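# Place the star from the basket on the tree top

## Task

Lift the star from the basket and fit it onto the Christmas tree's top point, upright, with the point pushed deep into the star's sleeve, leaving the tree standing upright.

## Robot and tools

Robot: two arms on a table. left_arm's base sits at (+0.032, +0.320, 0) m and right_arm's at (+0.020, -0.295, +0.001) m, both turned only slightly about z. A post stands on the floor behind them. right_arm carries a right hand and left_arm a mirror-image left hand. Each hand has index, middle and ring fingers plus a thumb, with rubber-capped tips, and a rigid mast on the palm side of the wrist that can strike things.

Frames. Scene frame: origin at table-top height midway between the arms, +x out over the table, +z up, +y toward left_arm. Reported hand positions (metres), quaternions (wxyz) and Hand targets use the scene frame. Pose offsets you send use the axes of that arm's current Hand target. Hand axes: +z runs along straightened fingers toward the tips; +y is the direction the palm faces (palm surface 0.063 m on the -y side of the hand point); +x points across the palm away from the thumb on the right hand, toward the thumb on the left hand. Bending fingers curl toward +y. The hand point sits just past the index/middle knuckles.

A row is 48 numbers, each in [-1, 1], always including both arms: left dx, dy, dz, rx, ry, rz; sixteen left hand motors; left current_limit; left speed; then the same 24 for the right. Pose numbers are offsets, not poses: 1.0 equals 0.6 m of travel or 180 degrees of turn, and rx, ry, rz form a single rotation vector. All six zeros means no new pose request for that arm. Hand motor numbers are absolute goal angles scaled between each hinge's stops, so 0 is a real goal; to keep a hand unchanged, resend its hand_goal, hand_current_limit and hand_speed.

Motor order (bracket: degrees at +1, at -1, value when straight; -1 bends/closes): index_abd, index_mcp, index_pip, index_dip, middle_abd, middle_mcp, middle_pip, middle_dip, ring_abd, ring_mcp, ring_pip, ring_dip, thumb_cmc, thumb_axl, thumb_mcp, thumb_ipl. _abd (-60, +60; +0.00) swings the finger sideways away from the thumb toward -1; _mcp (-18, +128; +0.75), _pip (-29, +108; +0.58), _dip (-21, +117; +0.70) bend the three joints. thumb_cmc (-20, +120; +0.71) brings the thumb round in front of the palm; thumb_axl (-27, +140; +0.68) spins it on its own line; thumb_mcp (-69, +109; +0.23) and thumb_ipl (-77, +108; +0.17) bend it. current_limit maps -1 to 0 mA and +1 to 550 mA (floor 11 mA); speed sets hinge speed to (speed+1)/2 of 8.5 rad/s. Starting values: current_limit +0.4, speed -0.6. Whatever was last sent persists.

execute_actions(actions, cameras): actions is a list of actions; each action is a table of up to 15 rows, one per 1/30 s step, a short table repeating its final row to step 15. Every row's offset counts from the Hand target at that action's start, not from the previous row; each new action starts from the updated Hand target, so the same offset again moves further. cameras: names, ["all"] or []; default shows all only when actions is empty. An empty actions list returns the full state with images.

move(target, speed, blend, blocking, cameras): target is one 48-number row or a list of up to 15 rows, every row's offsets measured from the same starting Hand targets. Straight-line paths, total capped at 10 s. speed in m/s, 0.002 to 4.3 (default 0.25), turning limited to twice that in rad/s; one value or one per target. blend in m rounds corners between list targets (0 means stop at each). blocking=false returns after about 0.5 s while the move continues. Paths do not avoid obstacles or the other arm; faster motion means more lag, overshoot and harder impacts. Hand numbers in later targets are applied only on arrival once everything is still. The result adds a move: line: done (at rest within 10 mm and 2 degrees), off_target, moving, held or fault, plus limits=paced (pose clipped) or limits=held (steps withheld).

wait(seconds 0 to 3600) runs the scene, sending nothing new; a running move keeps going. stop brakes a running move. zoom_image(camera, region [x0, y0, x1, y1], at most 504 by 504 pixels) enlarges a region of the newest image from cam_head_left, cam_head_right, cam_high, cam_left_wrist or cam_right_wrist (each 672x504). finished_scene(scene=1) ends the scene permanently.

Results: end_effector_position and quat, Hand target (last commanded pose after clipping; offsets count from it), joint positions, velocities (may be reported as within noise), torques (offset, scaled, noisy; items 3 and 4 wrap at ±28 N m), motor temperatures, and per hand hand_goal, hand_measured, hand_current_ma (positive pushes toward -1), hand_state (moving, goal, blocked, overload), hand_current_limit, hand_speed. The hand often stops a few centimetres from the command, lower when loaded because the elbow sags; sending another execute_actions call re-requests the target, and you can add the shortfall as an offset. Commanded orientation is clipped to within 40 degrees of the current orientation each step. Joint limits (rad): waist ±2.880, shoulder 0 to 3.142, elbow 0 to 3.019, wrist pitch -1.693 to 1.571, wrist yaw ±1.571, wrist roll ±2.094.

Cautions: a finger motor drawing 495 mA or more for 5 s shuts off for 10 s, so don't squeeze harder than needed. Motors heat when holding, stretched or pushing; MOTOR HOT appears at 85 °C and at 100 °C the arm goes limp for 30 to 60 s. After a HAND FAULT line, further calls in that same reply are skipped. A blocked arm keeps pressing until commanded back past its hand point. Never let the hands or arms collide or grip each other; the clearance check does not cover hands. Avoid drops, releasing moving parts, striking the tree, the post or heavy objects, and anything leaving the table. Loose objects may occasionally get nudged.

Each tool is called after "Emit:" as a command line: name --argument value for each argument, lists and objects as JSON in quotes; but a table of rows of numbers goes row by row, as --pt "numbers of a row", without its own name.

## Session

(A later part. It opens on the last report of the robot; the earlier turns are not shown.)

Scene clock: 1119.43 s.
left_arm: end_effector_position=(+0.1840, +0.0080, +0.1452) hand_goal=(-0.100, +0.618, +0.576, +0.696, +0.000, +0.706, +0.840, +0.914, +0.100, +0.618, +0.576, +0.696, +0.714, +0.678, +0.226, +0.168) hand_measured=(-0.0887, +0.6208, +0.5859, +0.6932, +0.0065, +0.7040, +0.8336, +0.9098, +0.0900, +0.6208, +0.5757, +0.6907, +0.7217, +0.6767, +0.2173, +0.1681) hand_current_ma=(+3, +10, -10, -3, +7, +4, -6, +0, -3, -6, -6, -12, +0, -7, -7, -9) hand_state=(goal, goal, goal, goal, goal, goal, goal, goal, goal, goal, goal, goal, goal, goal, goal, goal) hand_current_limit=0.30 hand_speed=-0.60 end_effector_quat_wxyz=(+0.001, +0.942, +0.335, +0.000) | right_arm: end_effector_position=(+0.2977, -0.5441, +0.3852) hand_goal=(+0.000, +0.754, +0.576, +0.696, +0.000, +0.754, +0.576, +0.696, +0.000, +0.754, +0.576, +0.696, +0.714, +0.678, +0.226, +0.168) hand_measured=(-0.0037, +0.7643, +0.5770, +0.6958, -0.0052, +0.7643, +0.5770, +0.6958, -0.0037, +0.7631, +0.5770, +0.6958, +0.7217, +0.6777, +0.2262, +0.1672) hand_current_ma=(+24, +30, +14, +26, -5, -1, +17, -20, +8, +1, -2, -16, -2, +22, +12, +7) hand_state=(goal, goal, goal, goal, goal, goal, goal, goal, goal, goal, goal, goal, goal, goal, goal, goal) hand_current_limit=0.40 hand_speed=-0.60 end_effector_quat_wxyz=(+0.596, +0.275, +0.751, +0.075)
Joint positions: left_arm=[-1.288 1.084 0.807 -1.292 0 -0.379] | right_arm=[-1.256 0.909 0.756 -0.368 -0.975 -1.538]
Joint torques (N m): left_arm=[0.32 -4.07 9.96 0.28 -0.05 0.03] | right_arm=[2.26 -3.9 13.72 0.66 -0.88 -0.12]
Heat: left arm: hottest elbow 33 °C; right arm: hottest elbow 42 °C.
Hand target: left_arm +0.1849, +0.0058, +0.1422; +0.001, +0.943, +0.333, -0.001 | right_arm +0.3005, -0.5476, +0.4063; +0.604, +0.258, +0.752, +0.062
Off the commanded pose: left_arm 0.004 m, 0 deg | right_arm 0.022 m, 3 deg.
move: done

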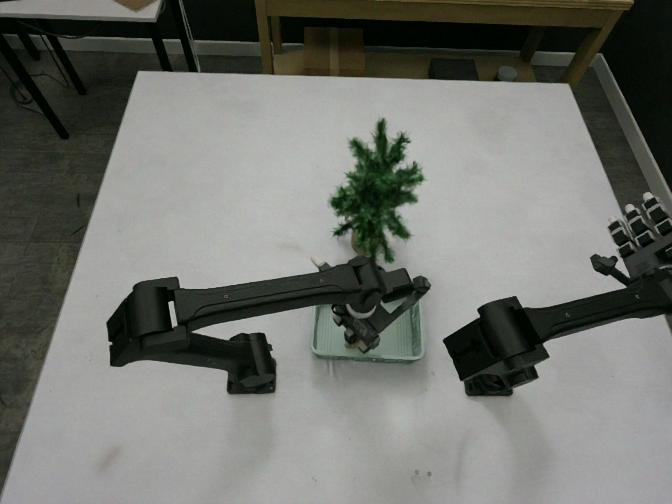

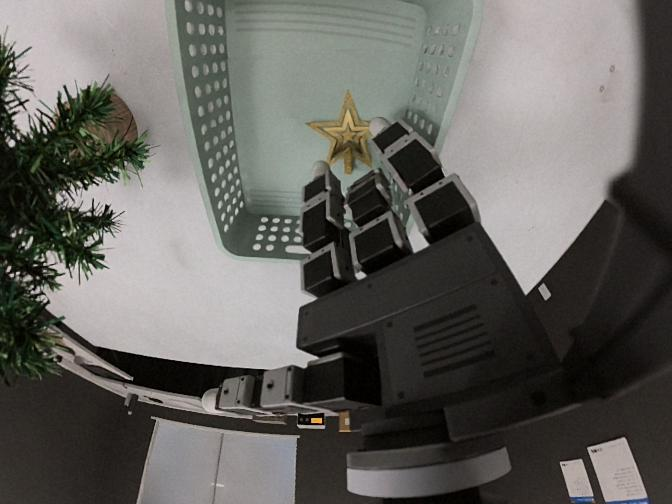

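Emit:
move --pt "-0.0054 0.0085 0 0 0 0 -0.12 0.617 0.576 0.696 0 0.706 0.839 0.913 0.12 0.617 0.576 0.696 0.714 0.678 0.226 0.168 0.3 -0.6 0 0 0 0 0 0 0 0.754 0.576 0.696 0 0.754 0.576 0.696 0 0.754 0.576 0.696 0.714 0.678 0.226 0.168 0.4 -0.6" --pt "-0.0054 0.0085 0.0287 0 0 0 -0.12 0.617 0.576 0.696 0 0.706 0.839 0.913 0.12 0.617 0.576 0.696 0.714 0.678 0.226 0.168 0.3 -0.6 0 0 0 0 0 0 0 0.754 0.576 0.696 0 0.754 0.576 0.696 0 0.754 0.576 0.696 0.714 0.678 0.226 0.168 0.4 -0.6" --speed 0.04 --cameras '["cam_head_left","cam_left_wrist"]'

Emit:
zoom_image --camera "cam_left_wrist" --region '[250, 90, 450, 260]'

Emit:
zoom_image --camera "cam_head_left" --region '[320, 310, 380, 370]'

Scene clock: 1124.20 s.
left_arm: end_effector_position=(+0.1859, +0.0020, +0.1284) hand_goal=(-0.120, +0.618, +0.576, +0.696, +0.000, +0.706, +0.840, +0.914, +0.120, +0.618, +0.576, +0.696, +0.714, +0.678, +0.226, +0.168) hand_measured=(-0.1033, +0.6196, +0.5859, +0.6945, +0.0065, +0.7028, +0.8323, +0.9086, +0.1047, +0.6208, +0.5757, +0.6920, +0.7217, +0.6767, +0.2163, +0.1681) hand_current_ma=(+7, +7, -13, -1, +9, +4, -10, +6, -1, +1, -10, -12, +4, -10, -6, +8) hand_state=(goal, goal, goal, goal, goal, goal, goal, goal, goal, goal, goal, goal, goal, goal, goal, goal) hand_current_limit=0.30 hand_speed=-0.60 end_effector_quat_wxyz=(+0.001, +0.942, +0.335, +0.000) | right_arm: end_effector_position=(+0.2977, -0.5441, +0.3852) hand_goal=(+0.000, +0.754, +0.576, +0.696, +0.000, +0.754, +0.576, +0.696, +0.000, +0.754, +0.576, +0.696, +0.714, +0.678, +0.226, +0.168) hand_measured=(-0.0037, +0.7643, +0.5770, +0.6958, -0.0052, +0.7655, +0.5770, +0.6958, -0.0037, +0.7631, +0.5770, +0.6958, +0.7230, +0.6767, +0.2252, +0.1681) hand_current_ma=(+0, +24, -6, +2, -5, +16, +21, +1, +1, +0, -2, +15, +13, +13, +19, -10) hand_state=(goal, goal, goal, goal, goal, goal, goal, goal, goal, goal, goal, goal, goal, goal, goal, goal) hand_current_limit=0.40 hand_speed=-0.60 end_effector_quat_wxyz=(+0.596, +0.275, +0.751, +0.075)
Joint positions: left_arm=[-1.288 1.118 0.784 -1.235 0 -0.379] | right_arm=[-1.256 0.909 0.756 -0.368 -0.975 -1.538]
Joint torques (N m): left_arm=[-0.09 -4.31 9.81 0.28 -0.04 -0.01] | right_arm=[2.2 -3.84 13.74 0.68 -0.89 -0.12]
Heat: left arm: hottest elbow 33 °C; right arm: hottest elbow 42 °C.
Hand target: left_arm +0.1856, -0.0002, +0.1250; +0.001, +0.943, +0.333, -0.001 | right_arm +0.3005, -0.5476, +0.4063; +0.604, +0.258, +0.752, +0.062
Off the commanded pose: left_arm 0.004 m, 0 deg | right_arm 0.022 m, 3 deg.
move: done

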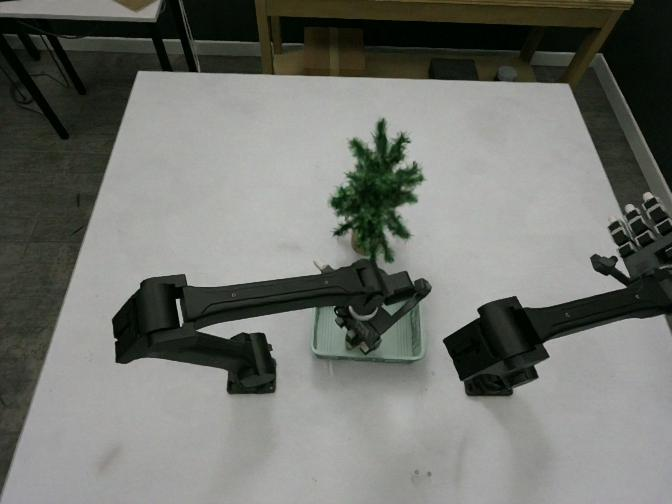

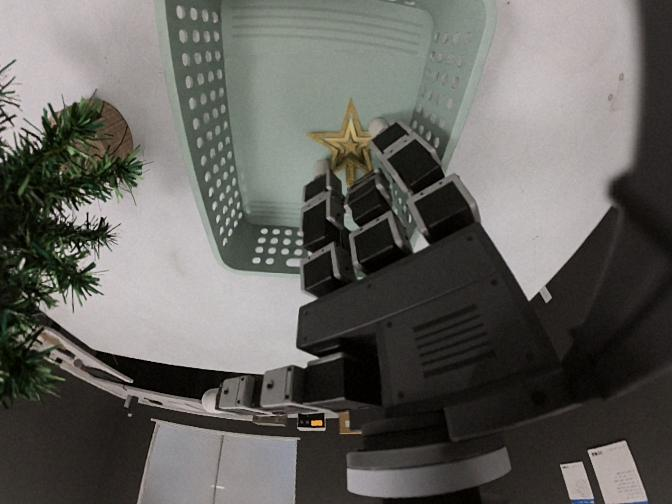

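Scaled by 2.520 from the camera's image (finer frame: 960x720).

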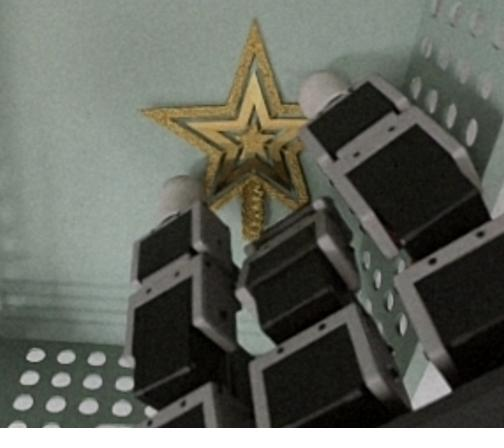

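Scaled by 8.400 from the camera's image (finer frame: 960x720).

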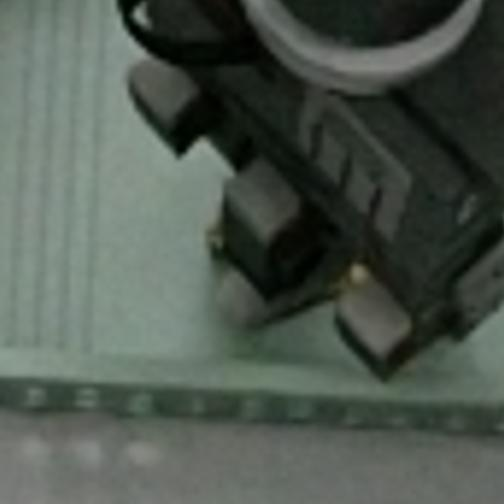

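Emit:
move --pt "0 0 0.0158 0 0 0 -0.12 0.617 0.576 0.696 0 0.706 0.839 0.913 0.12 0.617 0.576 0.696 0.714 0.678 0.226 0.168 0.3 -0.6 0 0 0 0 0 0 0 0.754 0.576 0.696 0 0.754 0.576 0.696 0 0.754 0.576 0.696 0.714 0.678 0.226 0.168 0.4 -0.6" --speed 0.03 --cameras '["cam_head_left","cam_left_wrist"]'

Emit:
zoom_image --camera "cam_left_wrist" --region '[250, 90, 450, 260]'

Emit:
zoom_image --camera "cam_head_left" --region '[320, 310, 380, 370]'

Scene clock: 1127.27 s.
left_arm: end_effector_position=(+0.1866, -0.0012, +0.1268) hand_goal=(-0.120, +0.618, +0.576, +0.696, +0.000, +0.706, +0.840, +0.914, +0.120, +0.618, +0.576, +0.696, +0.714, +0.678, +0.226, +0.168) hand_measured=(-0.1033, +0.6196, +0.5872, +0.6945, +0.0065, +0.7040, +0.8323, +0.9098, +0.1047, +0.6546, +0.5744, +0.6907, +0.7217, +0.6777, +0.2173, +0.1681) hand_current_ma=(+11, +1, -17, -1, +13, +3, -13, +3, +3, +5, -12, -10, +9, -3, -7, +5) hand_state=(goal, goal, goal, goal, goal, goal, goal, goal, goal, blocked, goal, goal, goal, goal, goal, goal) hand_current_limit=0.30 hand_speed=-0.60 end_effector_quat_wxyz=(+0.010, +0.942, +0.335, -0.002) | right_arm: end_effector_position=(+0.2977, -0.5441, +0.3852) hand_goal=(+0.000, +0.754, +0.576, +0.696, +0.000, +0.754, +0.576, +0.696, +0.000, +0.754, +0.576, +0.696, +0.714, +0.678, +0.226, +0.168) hand_measured=(-0.0037, +0.7643, +0.5770, +0.6958, -0.0052, +0.7643, +0.5770, +0.6958, -0.0037, +0.7631, +0.5770, +0.6958, +0.7230, +0.6777, +0.2252, +0.1681) hand_current_ma=(+7, +32, +12, +15, -12, +9, +4, -8, +1, -20, +1, -11, +0, -4, +5, -13) hand_state=(goal, goal, goal, goal, goal, goal, goal, goal, goal, goal, goal, goal, goal, goal, goal, goal) hand_current_limit=0.40 hand_speed=-0.60 end_effector_quat_wxyz=(+0.596, +0.275, +0.751, +0.075)
Joint positions: left_arm=[-1.288 1.118 0.777 -1.21 0.002 -0.379] | right_arm=[-1.256 0.909 0.756 -0.368 -0.975 -1.538]
Joint torques (N m): left_arm=[0.15 -3.6 8.84 0.5 -0.11 -0.01] | right_arm=[2.14 -3.78 13.72 0.68 -0.88 -0.13]
Heat: left arm: hottest elbow 33 °C; right arm: hottest elbow 42 °C.
Hand target: left_arm +0.1855, -0.0002, +0.1155; +0.001, +0.943, +0.333, -0.001 | right_arm +0.3005, -0.5476, +0.4063; +0.604, +0.258, +0.752, +0.062
Off the commanded pose: left_arm 0.011 m, 1 deg | right_arm 0.022 m, 3 deg.
move: off_target (left_arm)

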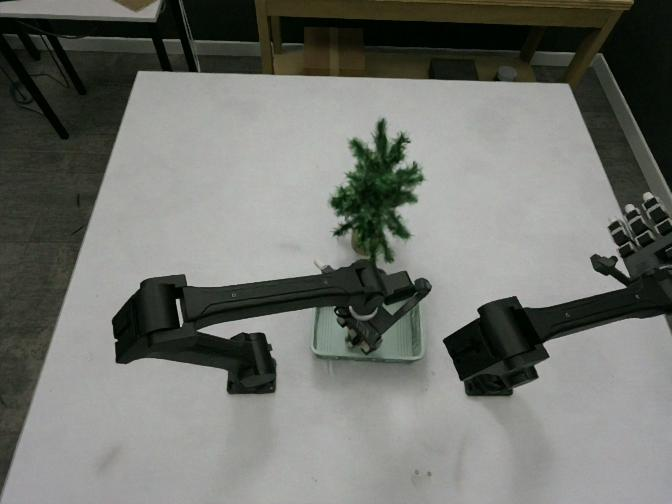

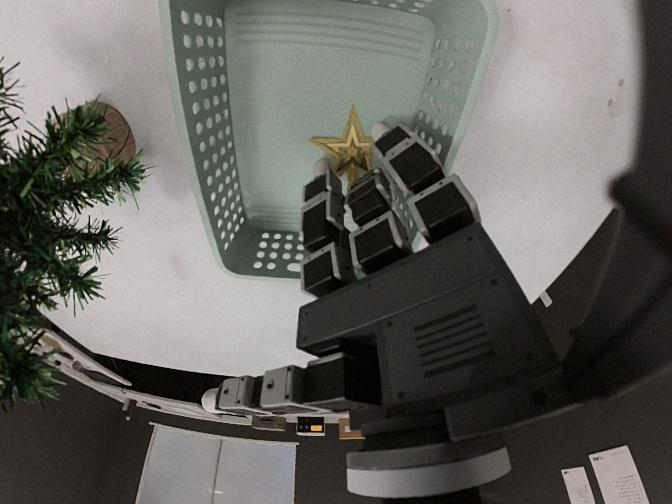

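Scaled by 2.520 from the camera's image (finer frame: 960x720).

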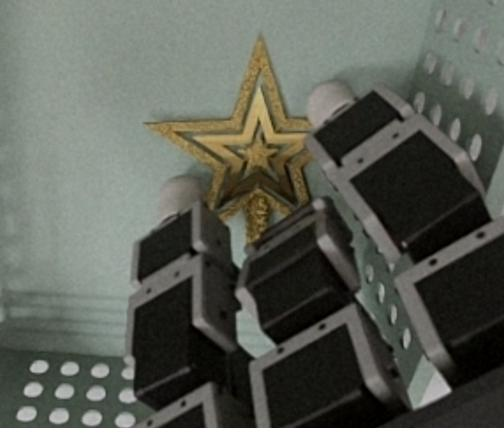

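Scaled by 8.400 from the camera's image (finer frame: 960x720).

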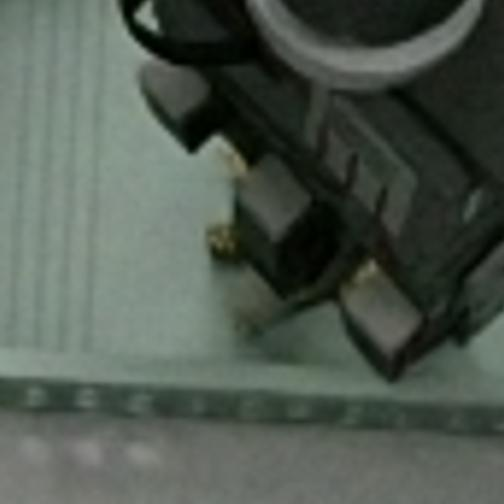

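Emit:
move --pt "0 0 -0.0658 0 0 0 -0.12 0.617 0.576 0.696 0 0.706 0.839 0.913 0.12 0.617 0.576 0.696 0.714 0.678 0.226 0.168 0.3 -0.6 0 0 0 0 0 0 0 0.754 0.576 0.696 0 0.754 0.576 0.696 0 0.754 0.576 0.696 0.714 0.678 0.226 0.168 0.4 -0.6" --pt "0 0 -0.066 0 0 0 -0.13 0.357 0.97 0.797 0 0.631 0.956 0.957 0.13 0.357 0.97 0.797 0.714 0.678 0.226 0.168 0.3 -0.6 0 0 0 0 0 0 0 0.754 0.576 0.696 0 0.754 0.576 0.696 0 0.754 0.576 0.696 0.714 0.678 0.226 0.168 0.4 -0.6" --pt "0 0 -0.024 0 0 0 -0.13 0.357 0.97 0.797 0 0.631 0.956 0.957 0.13 0.357 0.97 0.797 0.714 0.678 0.226 0.168 0.3 -0.6 0 0 0 0 0 0 0 0.754 0.576 0.696 0 0.754 0.576 0.696 0 0.754 0.576 0.696 0.714 0.678 0.226 0.168 0.4 -0.6" --speed 0.05 --cameras '["cam_head_left","cam_left_wrist"]'

Emit:
zoom_image --camera "cam_left_wrist" --region '[250, 90, 450, 260]'

Emit:
zoom_image --camera "cam_head_left" --region '[320, 310, 380, 370]'

Scene clock: 1142.67 s.
left_arm: end_effector_position=(+0.1853, +0.0019, +0.1339) hand_goal=(-0.130, +0.358, +0.970, +0.798, +0.000, +0.632, +0.956, +0.958, +0.130, +0.358, +0.970, +0.798, +0.714, +0.678, +0.226, +0.168) hand_measured=(-0.1121, +0.3639, +0.9581, +0.7939, +0.0065, +0.6305, +0.9465, +0.9493, +0.1135, +0.3639, +0.9581, +0.7926, +0.7129, +0.6777, +0.2183, +0.1681) hand_current_ma=(+2, +6, -11, -3, +1, -3, -6, -5, +8, -4, -3, -6, +4, -4, -12, +5) hand_state=(goal, goal, goal, goal, goal, goal, goal, goal, goal, goal, goal, goal, goal, goal, goal, goal) hand_current_limit=0.30 hand_speed=-0.60 end_effector_quat_wxyz=(+0.002, +0.942, +0.335, -0.002) | right_arm: end_effector_position=(+0.2977, -0.5441, +0.3852) hand_goal=(+0.000, +0.754, +0.576, +0.696, +0.000, +0.754, +0.576, +0.696, +0.000, +0.754, +0.576, +0.696, +0.714, +0.678, +0.226, +0.168) hand_measured=(-0.0037, +0.7643, +0.5770, +0.6958, -0.0052, +0.7643, +0.5770, +0.6958, -0.0037, +0.7631, +0.5770, +0.6958, +0.7230, +0.6777, +0.2262, +0.1672) hand_current_ma=(+14, +20, +18, -12, -14, +19, -3, -13, +31, -14, -1, -4, +3, +1, +13, -4) hand_state=(goal, goal, goal, goal, goal, goal, goal, goal, goal, goal, goal, goal, goal, goal, goal, goal) hand_current_limit=0.40 hand_speed=-0.60 end_effector_quat_wxyz=(+0.596, +0.275, +0.751, +0.075)
Joint positions: left_arm=[-1.288 1.111 0.795 -1.251 0.004 -0.379] | right_arm=[-1.256 0.909 0.756 -0.368 -0.975 -1.538]
Joint torques (N m): left_arm=[0.03 -4.19 9.85 0.29 -0.2 -0.01] | right_arm=[2.26 -3.84 13.71 0.69 -0.89 -0.12]
Heat: left arm: hottest elbow 33 °C; right arm: hottest elbow 42 °C.
Hand target: left_arm +0.1856, -0.0001, +0.1298; +0.001, +0.943, +0.333, -0.001 | right_arm +0.3005, -0.5476, +0.4063; +0.604, +0.258, +0.752, +0.062
Off the commanded pose: left_arm 0.004 m, 0 deg | right_arm 0.022 m, 3 deg.
move: done; target 2's new numbers were sent with left_arm's hand 0.022 m and 2 deg from that target

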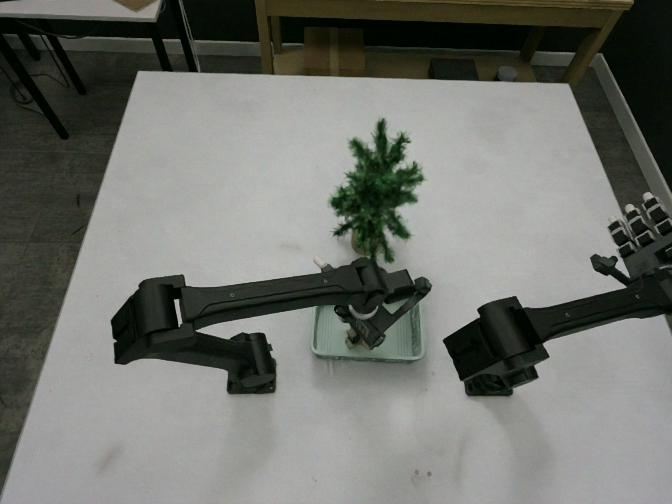

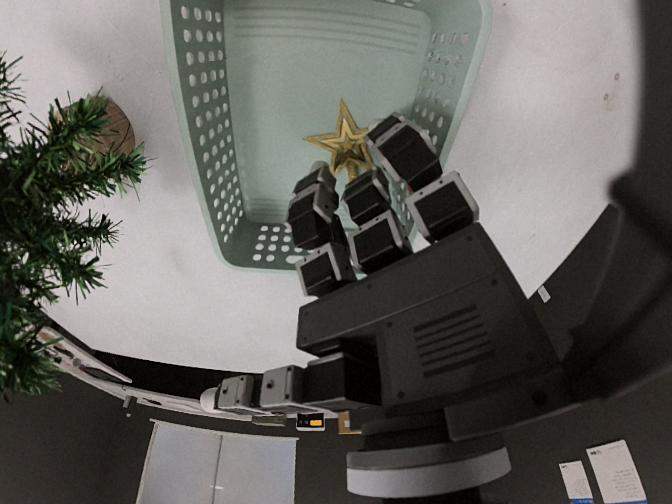

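Scaled by 2.520 from the camera's image (finer frame: 960x720).

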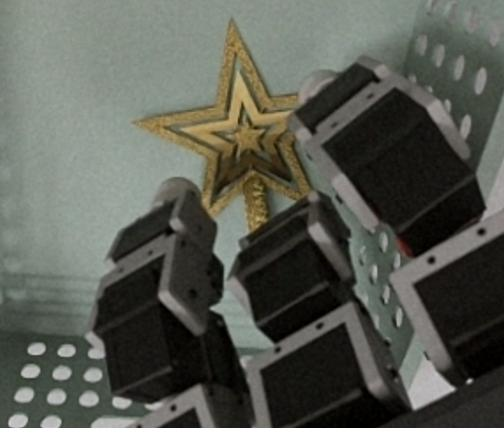

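Scaled by 8.400 from the camera's image (finer frame: 960x720).

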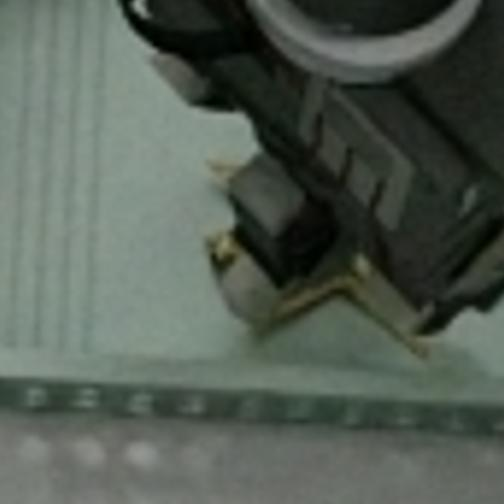

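Emit:
move --pt "0.0163 -0.0029 -0.003 0 0 -0.0417 -0.14 0.357 0.97 0.797 0 0.631 0.956 0.957 0.14 0.357 0.97 0.797 0.714 0.678 0.226 0.168 0.3 -0.6 0 0 0 0 0 0 0 0.754 0.576 0.696 0 0.754 0.576 0.696 0 0.754 0.576 0.696 0.714 0.678 0.226 0.168 0.4 -0.6" --speed 0.04 --cameras '["cam_head_left","cam_left_wrist"]'

Emit:
zoom_image --camera "cam_left_wrist" --region '[250, 90, 450, 260]'

Emit:
zoom_image --camera "cam_head_left" --region '[320, 310, 380, 370]'

Scene clock: 1148.30 s.
left_arm: end_effector_position=(+0.1910, +0.0108, +0.1327) hand_goal=(-0.140, +0.358, +0.970, +0.798, +0.000, +0.632, +0.956, +0.958, +0.140, +0.358, +0.970, +0.798, +0.714, +0.678, +0.226, +0.168) hand_measured=(-0.1136, +0.3639, +0.9593, +0.7926, +0.0065, +0.6305, +0.9465, +0.9493, +0.1135, +0.3627, +0.9568, +0.7913, +0.7129, +0.6767, +0.2173, +0.1662) hand_current_ma=(+7, +8, -9, +8, +10, -2, -9, -4, -4, -2, -8, -8, +1, -12, -12, +0) hand_state=(blocked, goal, goal, goal, goal, goal, goal, goal, blocked, goal, goal, goal, goal, goal, goal, goal) hand_current_limit=0.30 hand_speed=-0.60 end_effector_quat_wxyz=(+0.000, +0.920, +0.391, -0.002) | right_arm: end_effector_position=(+0.2977, -0.5441, +0.3852) hand_goal=(+0.000, +0.754, +0.576, +0.696, +0.000, +0.754, +0.576, +0.696, +0.000, +0.754, +0.576, +0.696, +0.714, +0.678, +0.226, +0.168) hand_measured=(-0.0037, +0.7643, +0.5770, +0.6958, -0.0052, +0.7643, +0.5770, +0.6958, -0.0037, +0.7631, +0.5770, +0.6958, +0.7230, +0.6777, +0.2262, +0.1672) hand_current_ma=(+10, +11, +18, +9, +2, +4, +21, -1, +3, -12, +4, -9, +15, +10, -5, -13) hand_state=(goal, goal, goal, goal, goal, goal, goal, goal, goal, goal, goal, goal, goal, goal, goal, goal) hand_current_limit=0.40 hand_speed=-0.60 end_effector_quat_wxyz=(+0.596, +0.275, +0.751, +0.075)
Joint positions: left_arm=[-1.288 1.115 0.795 -1.251 0.004 -0.499] | right_arm=[-1.256 0.909 0.756 -0.368 -0.975 -1.538]
Joint torques (N m): left_arm=[-0.09 -4.37 10.56 0.21 -0.22 -0.12] | right_arm=[2.2 -3.78 13.74 0.68 -0.88 -0.13]
Heat: left arm: hottest elbow 33 °C; right arm: hottest elbow 42 °C.
Hand target: left_arm +0.1921, +0.0074, +0.1316; +0.001, +0.919, +0.394, -0.001 | right_arm +0.3005, -0.5476, +0.4063; +0.604, +0.258, +0.752, +0.062
Off the commanded pose: left_arm 0.004 m, 0 deg | right_arm 0.022 m, 3 deg.
move: done

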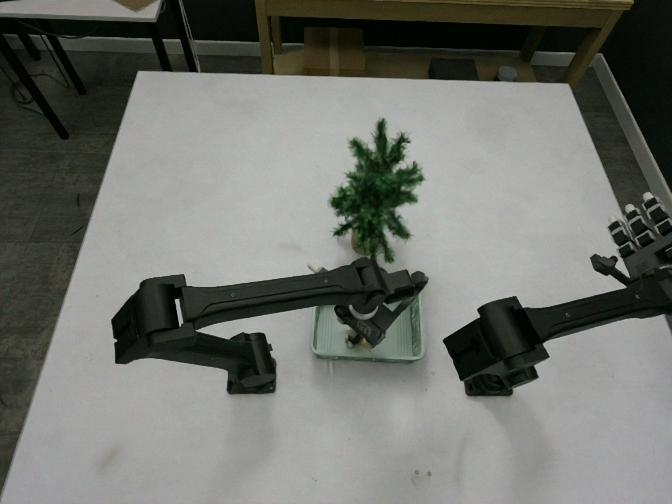

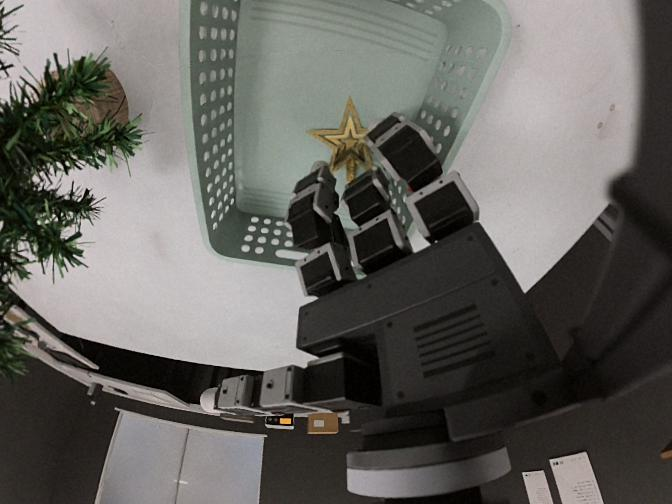

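Scaled by 2.520 from the camera's image (finer frame: 960x720).

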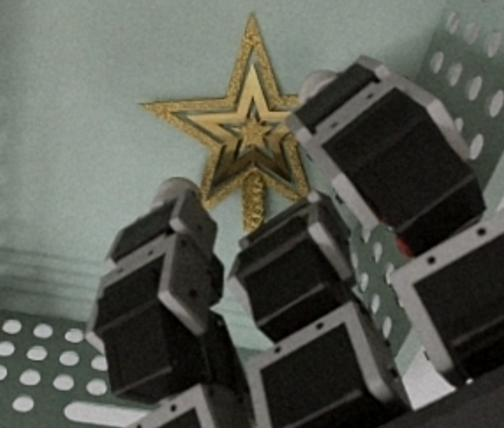

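Scaled by 8.400 from the camera's image (finer frame: 960x720).

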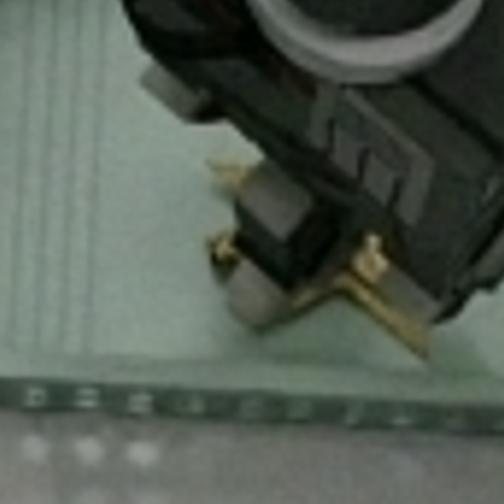

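Emit:
move --pt "-0.0032 0.0013 0.0252 0 0 0 -0.13 0.357 0.97 0.797 0 0.631 0.956 0.957 0.13 0.357 0.97 0.797 0.714 0.678 0.226 0.168 0.3 -0.6 0 0 0 0 0 0 0 0.754 0.576 0.696 0 0.754 0.576 0.696 0 0.754 0.576 0.696 0.714 0.678 0.226 0.168 0.4 -0.6" --speed 0.03 --cameras '["cam_head_left","cam_left_wrist"]'

Emit:
zoom_image --camera "cam_left_wrist" --region '[250, 90, 450, 260]'

Emit:
zoom_image --camera "cam_head_left" --region '[320, 310, 380, 370]'

Scene clock: 1153.63 s.
left_arm: end_effector_position=(+0.1925, +0.0072, +0.1203) hand_goal=(-0.130, +0.358, +0.970, +0.798, +0.000, +0.632, +0.956, +0.958, +0.130, +0.358, +0.970, +0.798, +0.714, +0.678, +0.226, +0.168) hand_measured=(-0.1136, +0.3639, +0.9593, +0.7939, +0.0065, +0.6293, +0.9465, +0.9493, +0.1150, +0.3627, +0.9568, +0.7913, +0.7129, +0.6777, +0.2173, +0.1672) hand_current_ma=(+11, +12, -9, -2, +6, -8, -11, -6, -1, -6, -4, -7, +9, -4, -6, +11) hand_state=(goal, goal, goal, goal, goal, goal, goal, goal, goal, goal, goal, goal, goal, goal, goal, goal) hand_current_limit=0.30 hand_speed=-0.60 end_effector_quat_wxyz=(+0.002, +0.919, +0.393, -0.002) | right_arm: end_effector_position=(+0.2977, -0.5441, +0.3852) hand_goal=(+0.000, +0.754, +0.576, +0.696, +0.000, +0.754, +0.576, +0.696, +0.000, +0.754, +0.576, +0.696, +0.714, +0.678, +0.226, +0.168) hand_measured=(-0.0037, +0.7643, +0.5770, +0.6958, -0.0052, +0.7643, +0.5770, +0.6958, -0.0037, +0.7631, +0.5770, +0.6958, +0.7230, +0.6777, +0.2262, +0.1672) hand_current_ma=(+17, +35, -8, +20, -12, +21, +19, +2, +11, -15, +4, -4, +8, +13, +4, -17) hand_state=(goal, goal, goal, goal, goal, goal, goal, goal, goal, goal, goal, goal, goal, goal, goal, goal) hand_current_limit=0.40 hand_speed=-0.60 end_effector_quat_wxyz=(+0.596, +0.275, +0.751, +0.075)
Joint positions: left_arm=[-1.288 1.138 0.777 -1.206 0.004 -0.504] | right_arm=[-1.256 0.909 0.756 -0.368 -0.975 -1.538]
Joint torques (N m): left_arm=[-0.32 -4.25 9.7 0.36 -0.23 -0.12] | right_arm=[2.14 -3.9 13.71 0.66 -0.89 -0.12]
Heat: left arm: hottest elbow 32 °C; right arm: hottest elbow 42 °C.
Hand target: left_arm +0.1913, +0.0054, +0.1165; +0.001, +0.919, +0.394, -0.001 | right_arm +0.3005, -0.5476, +0.4063; +0.604, +0.258, +0.752, +0.062
Off the commanded pose: left_arm 0.004 m, 0 deg | right_arm 0.022 m, 3 deg.
move: done

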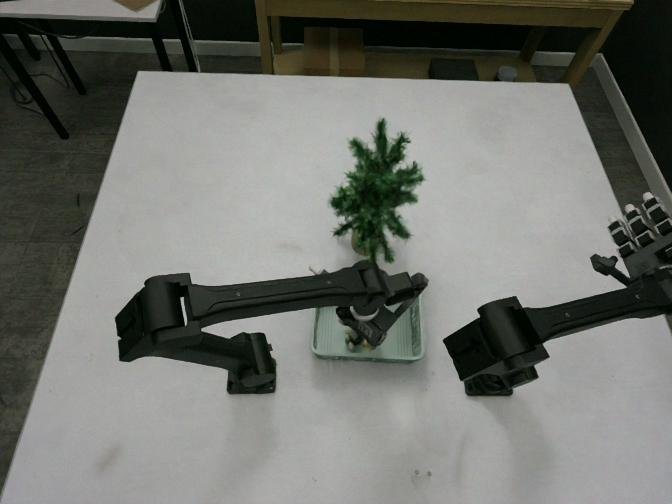

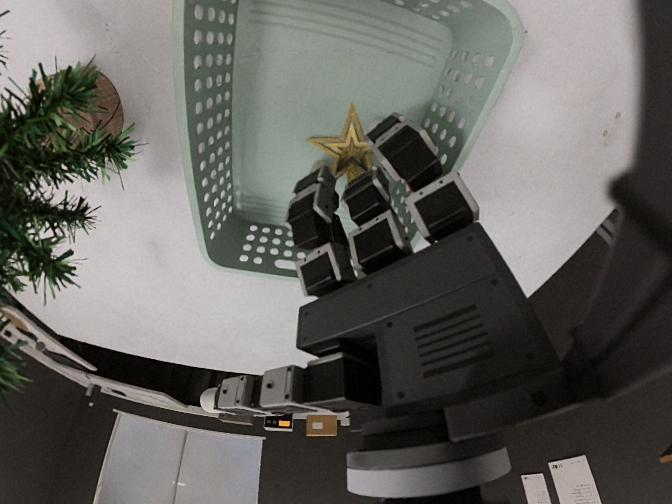

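Scaled by 2.520 from the camera's image (finer frame: 960x720).

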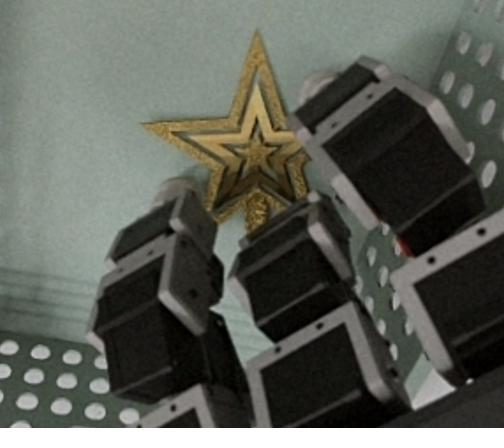

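Scaled by 8.400 from the camera's image (finer frame: 960x720).

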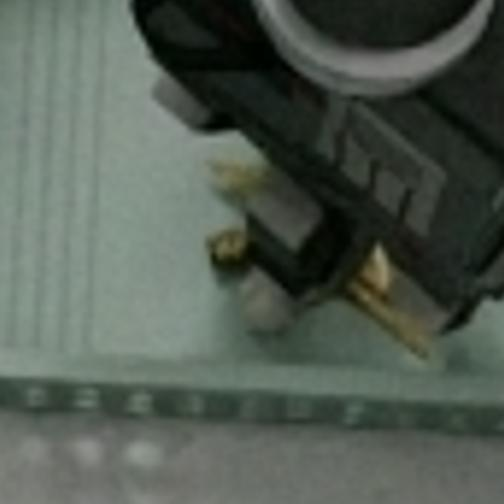

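Emit:
move --pt "0.001 0 0.0095 0 0 0 -0.13 0.357 0.97 0.797 0 0.631 0.956 0.957 0.13 0.357 0.97 0.797 0.714 0.678 0.226 0.168 0.3 -0.6 0 0 0 0 0 0 0 0.754 0.576 0.696 0 0.754 0.576 0.696 0 0.754 0.576 0.696 0.714 0.678 0.226 0.168 0.4 -0.6" --speed 0.03 --cameras '["cam_head_left","cam_left_wrist"]'

Emit:
zoom_image --camera "cam_left_wrist" --region '[250, 90, 450, 260]'

Emit:
zoom_image --camera "cam_head_left" --region '[320, 310, 380, 370]'

Scene clock: 1156.37 s.
left_arm: end_effector_position=(+0.1926, +0.0070, +0.1157) hand_goal=(-0.130, +0.358, +0.970, +0.798, +0.000, +0.632, +0.956, +0.958, +0.130, +0.358, +0.970, +0.798, +0.714, +0.678, +0.226, +0.168) hand_measured=(-0.1121, +0.3627, +0.9593, +0.7926, +0.0080, +0.6305, +0.9491, +0.9608, +0.1150, +0.3627, +0.9593, +0.7901, +0.7129, +0.6767, +0.2173, +0.1672) hand_current_ma=(+4, +15, -12, -1, +11, +0, -8, +2, +8, -12, -9, -9, +5, -12, -9, +1) hand_state=(goal, goal, goal, goal, goal, goal, goal, goal, goal, goal, goal, goal, goal, goal, goal, goal) hand_current_limit=0.30 hand_speed=-0.60 end_effector_quat_wxyz=(+0.003, +0.919, +0.393, -0.002) | right_arm: end_effector_position=(+0.2977, -0.5441, +0.3852) hand_goal=(+0.000, +0.754, +0.576, +0.696, +0.000, +0.754, +0.576, +0.696, +0.000, +0.754, +0.576, +0.696, +0.714, +0.678, +0.226, +0.168) hand_measured=(-0.0037, +0.7643, +0.5770, +0.6958, -0.0052, +0.7643, +0.5770, +0.6958, -0.0037, +0.7631, +0.5770, +0.6958, +0.7217, +0.6777, +0.2262, +0.1681) hand_current_ma=(+12, -3, +15, +6, -10, +17, -9, +0, +12, -16, +1, +11, +17, +16, -8, +1) hand_state=(goal, goal, goal, goal, goal, goal, goal, goal, goal, goal, goal, goal, goal, goal, goal, goal) hand_current_limit=0.40 hand_speed=-0.60 end_effector_quat_wxyz=(+0.596, +0.275, +0.751, +0.075)
Joint positions: left_arm=[-1.288 1.142 0.766 -1.188 0.004 -0.504] | right_arm=[-1.256 0.909 0.756 -0.368 -0.975 -1.538]
Joint torques (N m): left_arm=[-0.21 -4.54 9.57 0.27 -0.23 -0.11] | right_arm=[2.14 -3.84 13.71 0.68 -0.88 -0.13]
Heat: left arm: hottest elbow 32 °C; right arm: hottest elbow 42 °C.
Hand target: left_arm +0.1917, +0.0059, +0.1108; +0.000, +0.919, +0.394, -0.001 | right_arm +0.3005, -0.5476, +0.4063; +0.604, +0.258, +0.752, +0.062
Off the commanded pose: left_arm 0.005 m, 0 deg | right_arm 0.022 m, 3 deg.
move: done

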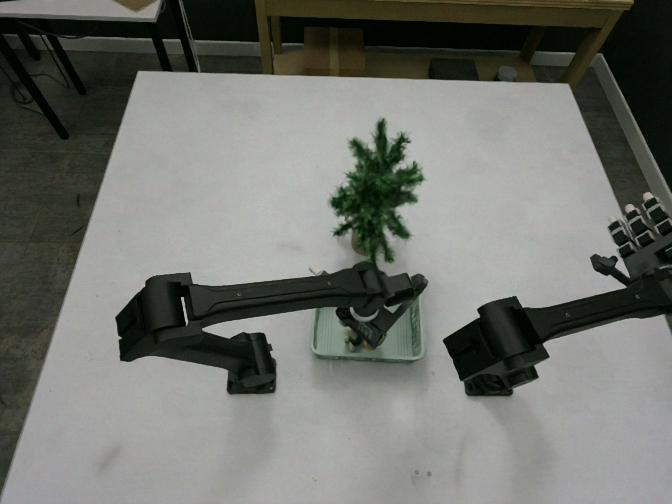

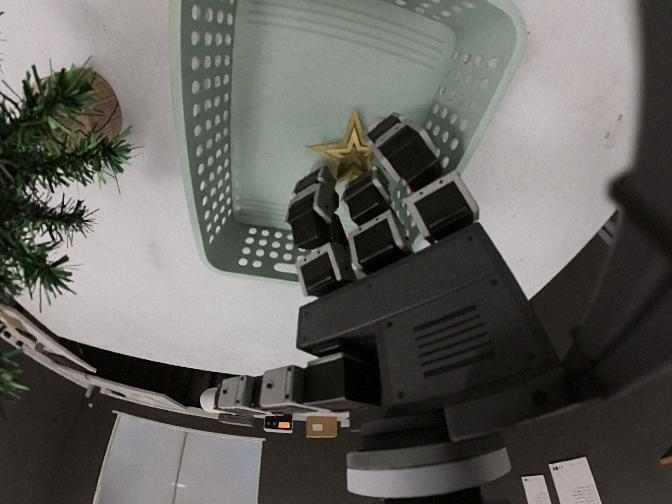

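Scaled by 2.520 from the camera's image (finer frame: 960x720).

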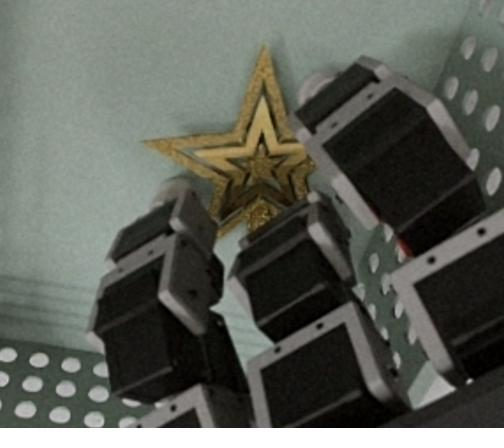

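Scaled by 8.400 from the camera's image (finer frame: 960x720).

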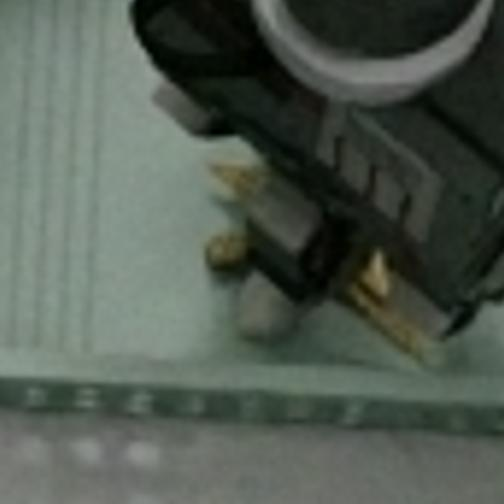

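Emit:
execute_actions --actions '[[[0,0,0,0,0,0,-0.25,0.357,0.97,0.797,0,0.631,0.956,0.957,0.25,0.357,0.97,0.797,0.714,0.678,0.226,0.168,0.2,-0.9,0,0,0,0,0,0,0,0.754,0.576,0.696,0,0.754,0.576,0.696,0,0.754,0.576,0.696,0.714,0.678,0.226,0.168,0.4,-0.6]],[[0,0,0,0,0,0,-0.35,0.357,0.97,0.797,0,0.631,0.956,0.957,0.35,0.357,0.97,0.797,0.714,0.678,0.226,0.168,0.2,-0.9,0,0,0,0,0,0,0,0.754,0.576,0.696,0,0.754,0.576,0.696,0,0.754,0.576,0.696,0.714,0.678,0.226,0.168,0.4,-0.6]]]' --cameras '["cam_head_left","cam_left_wrist"]'

Emit:
zoom_image --camera "cam_left_wrist" --region '[250, 90, 450, 260]'

Emit:
zoom_image --camera "cam_head_left" --region '[320, 310, 380, 370]'

Scene clock: 1160.13 s.
left_arm: end_effector_position=(+0.1926, +0.0070, +0.1157) hand_goal=(-0.350, +0.358, +0.970, +0.798, +0.000, +0.632, +0.956, +0.958, +0.350, +0.358, +0.970, +0.798, +0.714, +0.678, +0.226, +0.168) hand_measured=(-0.1810, +0.3651, +0.9516, +0.7952, +0.0080, +0.6305, +0.9504, +0.9608, +0.1970, +0.3627, +0.9504, +0.7926, +0.7129, +0.6767, +0.2173, +0.1672) hand_current_ma=(+58, +12, -9, +1, +4, -1, -1, +3, -41, -4, -3, -9, +2, -6, -5, +5) hand_state=(blocked, goal, goal, goal, goal, goal, goal, goal, blocked, goal, goal, goal, goal, goal, goal, goal) hand_current_limit=0.20 hand_speed=-0.90 end_effector_quat_wxyz=(+0.003, +0.919, +0.393, -0.002) | right_arm: end_effector_position=(+0.2977, -0.5441, +0.3852) hand_goal=(+0.000, +0.754, +0.576, +0.696, +0.000, +0.754, +0.576, +0.696, +0.000, +0.754, +0.576, +0.696, +0.714, +0.678, +0.226, +0.168) hand_measured=(-0.0037, +0.7643, +0.5770, +0.6958, -0.0052, +0.7643, +0.5770, +0.6958, -0.0037, +0.7631, +0.5770, +0.6958, +0.7230, +0.6777, +0.2262, +0.1681) hand_current_ma=(-7, +2, +2, +11, -10, +16, +25, -12, +2, -7, -6, -6, +11, +10, -2, +1) hand_state=(goal, goal, goal, goal, goal, goal, goal, goal, goal, goal, goal, goal, goal, goal, goal, goal) hand_current_limit=0.40 hand_speed=-0.60 end_effector_quat_wxyz=(+0.596, +0.275, +0.751, +0.075)
Joint positions: left_arm=[-1.288 1.142 0.766 -1.188 0.004 -0.504] | right_arm=[-1.256 0.909 0.756 -0.368 -0.975 -1.538]
Joint torques (N m): left_arm=[-0.32 -4.48 9.54 0.32 -0.23 -0.12] | right_arm=[2.2 -3.78 13.74 0.66 -0.88 -0.13]
Heat: left arm: hottest elbow 32 °C; right arm: hottest elbow 42 °C.
Hand target: left_arm +0.1917, +0.0059, +0.1108; +0.000, +0.919, +0.394, -0.001 | right_arm +0.3005, -0.5476, +0.4063; +0.604, +0.258, +0.752, +0.062
Off the commanded pose: left_arm 0.005 m, 0 deg | right_arm 0.022 m, 3 deg.

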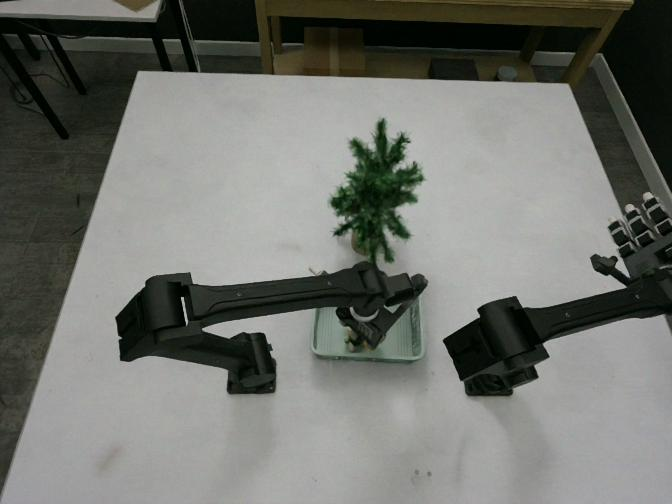

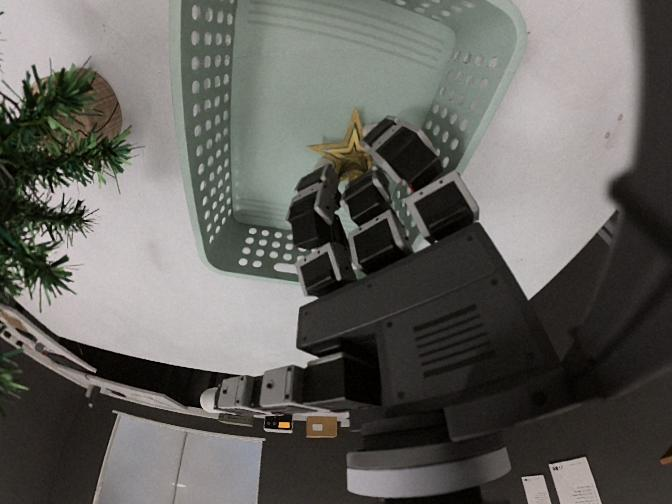

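Scaled by 2.520 from the camera's image (finer frame: 960x720).

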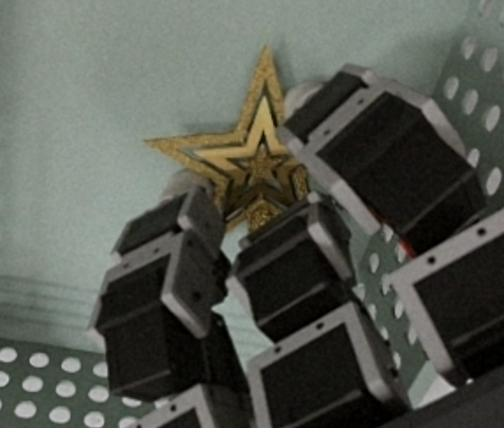

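Scaled by 8.400 from the camera's image (finer frame: 960x720).

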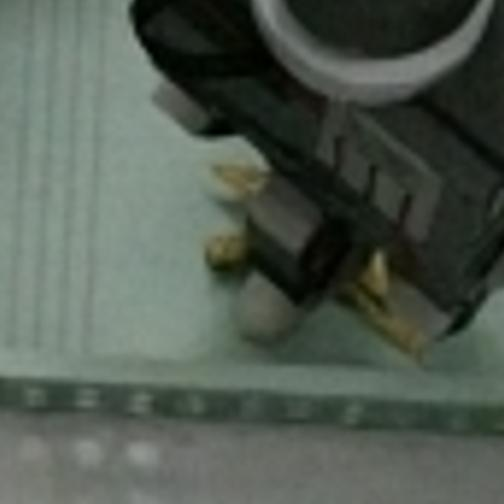

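Emit:
execute_actions --actions '[[[0,0,0,0,0,0,-0.45,0.357,0.97,0.797,0,0.631,0.956,0.957,0.45,0.357,0.97,0.797,0.714,0.678,0.226,0.168,0.3,-0.9,0,0,0,0,0,0,0,0.754,0.576,0.696,0,0.754,0.576,0.696,0,0.754,0.576,0.696,0.714,0.678,0.226,0.168,0.4,-0.6]],[[0,0,0,0,0,0,-0.55,0.357,0.97,0.797,0,0.631,0.956,0.957,0.55,0.357,0.97,0.797,0.714,0.678,0.226,0.168,0.3,-0.9,0,0,0,0,0,0,0,0.754,0.576,0.696,0,0.754,0.576,0.696,0,0.754,0.576,0.696,0.714,0.678,0.226,0.168,0.4,-0.6]]]' --cameras '["cam_head_left","cam_left_wrist"]'

Emit:
zoom_image --camera "cam_left_wrist" --region '[250, 90, 450, 260]'

Emit:
zoom_image --camera "cam_head_left" --region '[320, 310, 380, 370]'

Scene clock: 1163.37 s.
left_arm: end_effector_position=(+0.1926, +0.0070, +0.1157) hand_goal=(-0.550, +0.358, +0.970, +0.798, +0.000, +0.632, +0.956, +0.958, +0.550, +0.358, +0.970, +0.798, +0.714, +0.678, +0.226, +0.168) hand_measured=(-0.1825, +0.3639, +0.9516, +0.7977, +0.0080, +0.6305, +0.9529, +0.9595, +0.2073, +0.3603, +0.9504, +0.8041, +0.7117, +0.6777, +0.2163, +0.1672) hand_current_ma=(+191, +8, -10, +6, +11, +7, -9, +2, -162, -5, -4, -8, +6, -6, -8, +3) hand_state=(blocked, goal, goal, goal, goal, goal, goal, goal, blocked, goal, goal, goal, goal, goal, goal, goal) hand_current_limit=0.30 hand_speed=-0.90 end_effector_quat_wxyz=(+0.003, +0.919, +0.393, -0.002) | right_arm: end_effector_position=(+0.2977, -0.5441, +0.3852) hand_goal=(+0.000, +0.754, +0.576, +0.696, +0.000, +0.754, +0.576, +0.696, +0.000, +0.754, +0.576, +0.696, +0.714, +0.678, +0.226, +0.168) hand_measured=(-0.0037, +0.7643, +0.5770, +0.6958, -0.0052, +0.7643, +0.5757, +0.6958, -0.0037, +0.7631, +0.5770, +0.6958, +0.7230, +0.6767, +0.2262, +0.1681) hand_current_ma=(+2, -9, +6, +8, -17, +9, +6, -3, +5, -3, -14, +2, +7, +10, +9, +25) hand_state=(goal, goal, goal, goal, goal, goal, goal, goal, goal, goal, goal, goal, goal, goal, goal, goal) hand_current_limit=0.40 hand_speed=-0.60 end_effector_quat_wxyz=(+0.596, +0.275, +0.751, +0.075)
Joint positions: left_arm=[-1.288 1.142 0.766 -1.188 0.004 -0.504] | right_arm=[-1.256 0.909 0.756 -0.368 -0.975 -1.538]
Joint torques (N m): left_arm=[-0.38 -4.42 9.58 0.29 -0.22 -0.12] | right_arm=[2.26 -3.9 13.71 0.68 -0.88 -0.13]
Heat: left arm: hottest elbow 32 °C; right arm: hottest elbow 42 °C.
Hand target: left_arm +0.1917, +0.0059, +0.1108; +0.000, +0.919, +0.394, -0.001 | right_arm +0.3005, -0.5476, +0.4063; +0.604, +0.258, +0.752, +0.062
Off the commanded pose: left_arm 0.005 m, 0 deg | right_arm 0.022 m, 3 deg.

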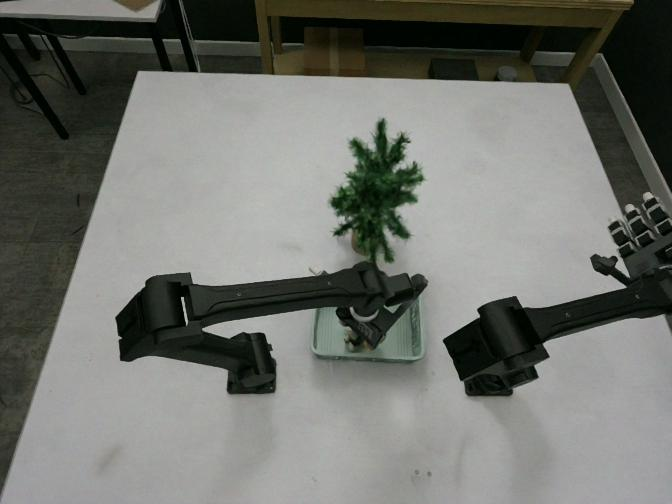

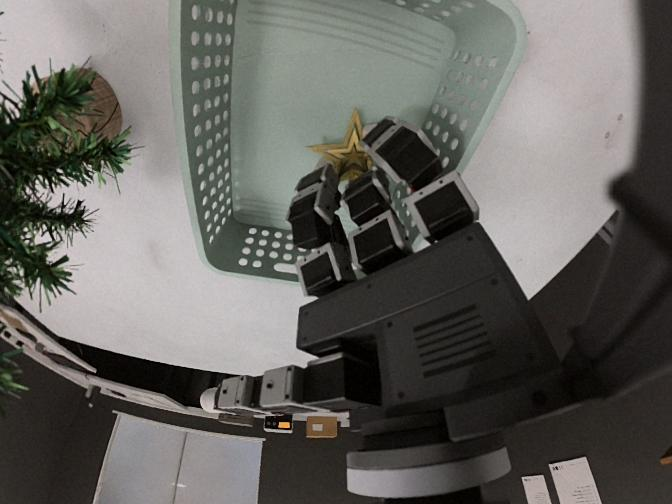

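Scaled by 2.520 from the camera's image (finer frame: 960x720).

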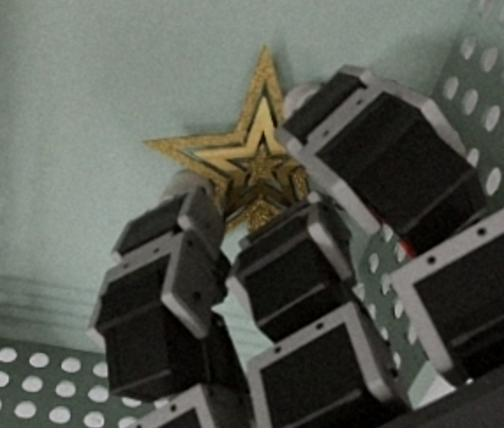

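Scaled by 8.400 from the camera's image (finer frame: 960x720).

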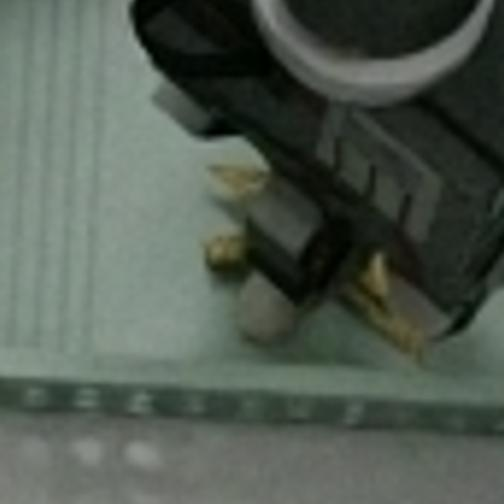

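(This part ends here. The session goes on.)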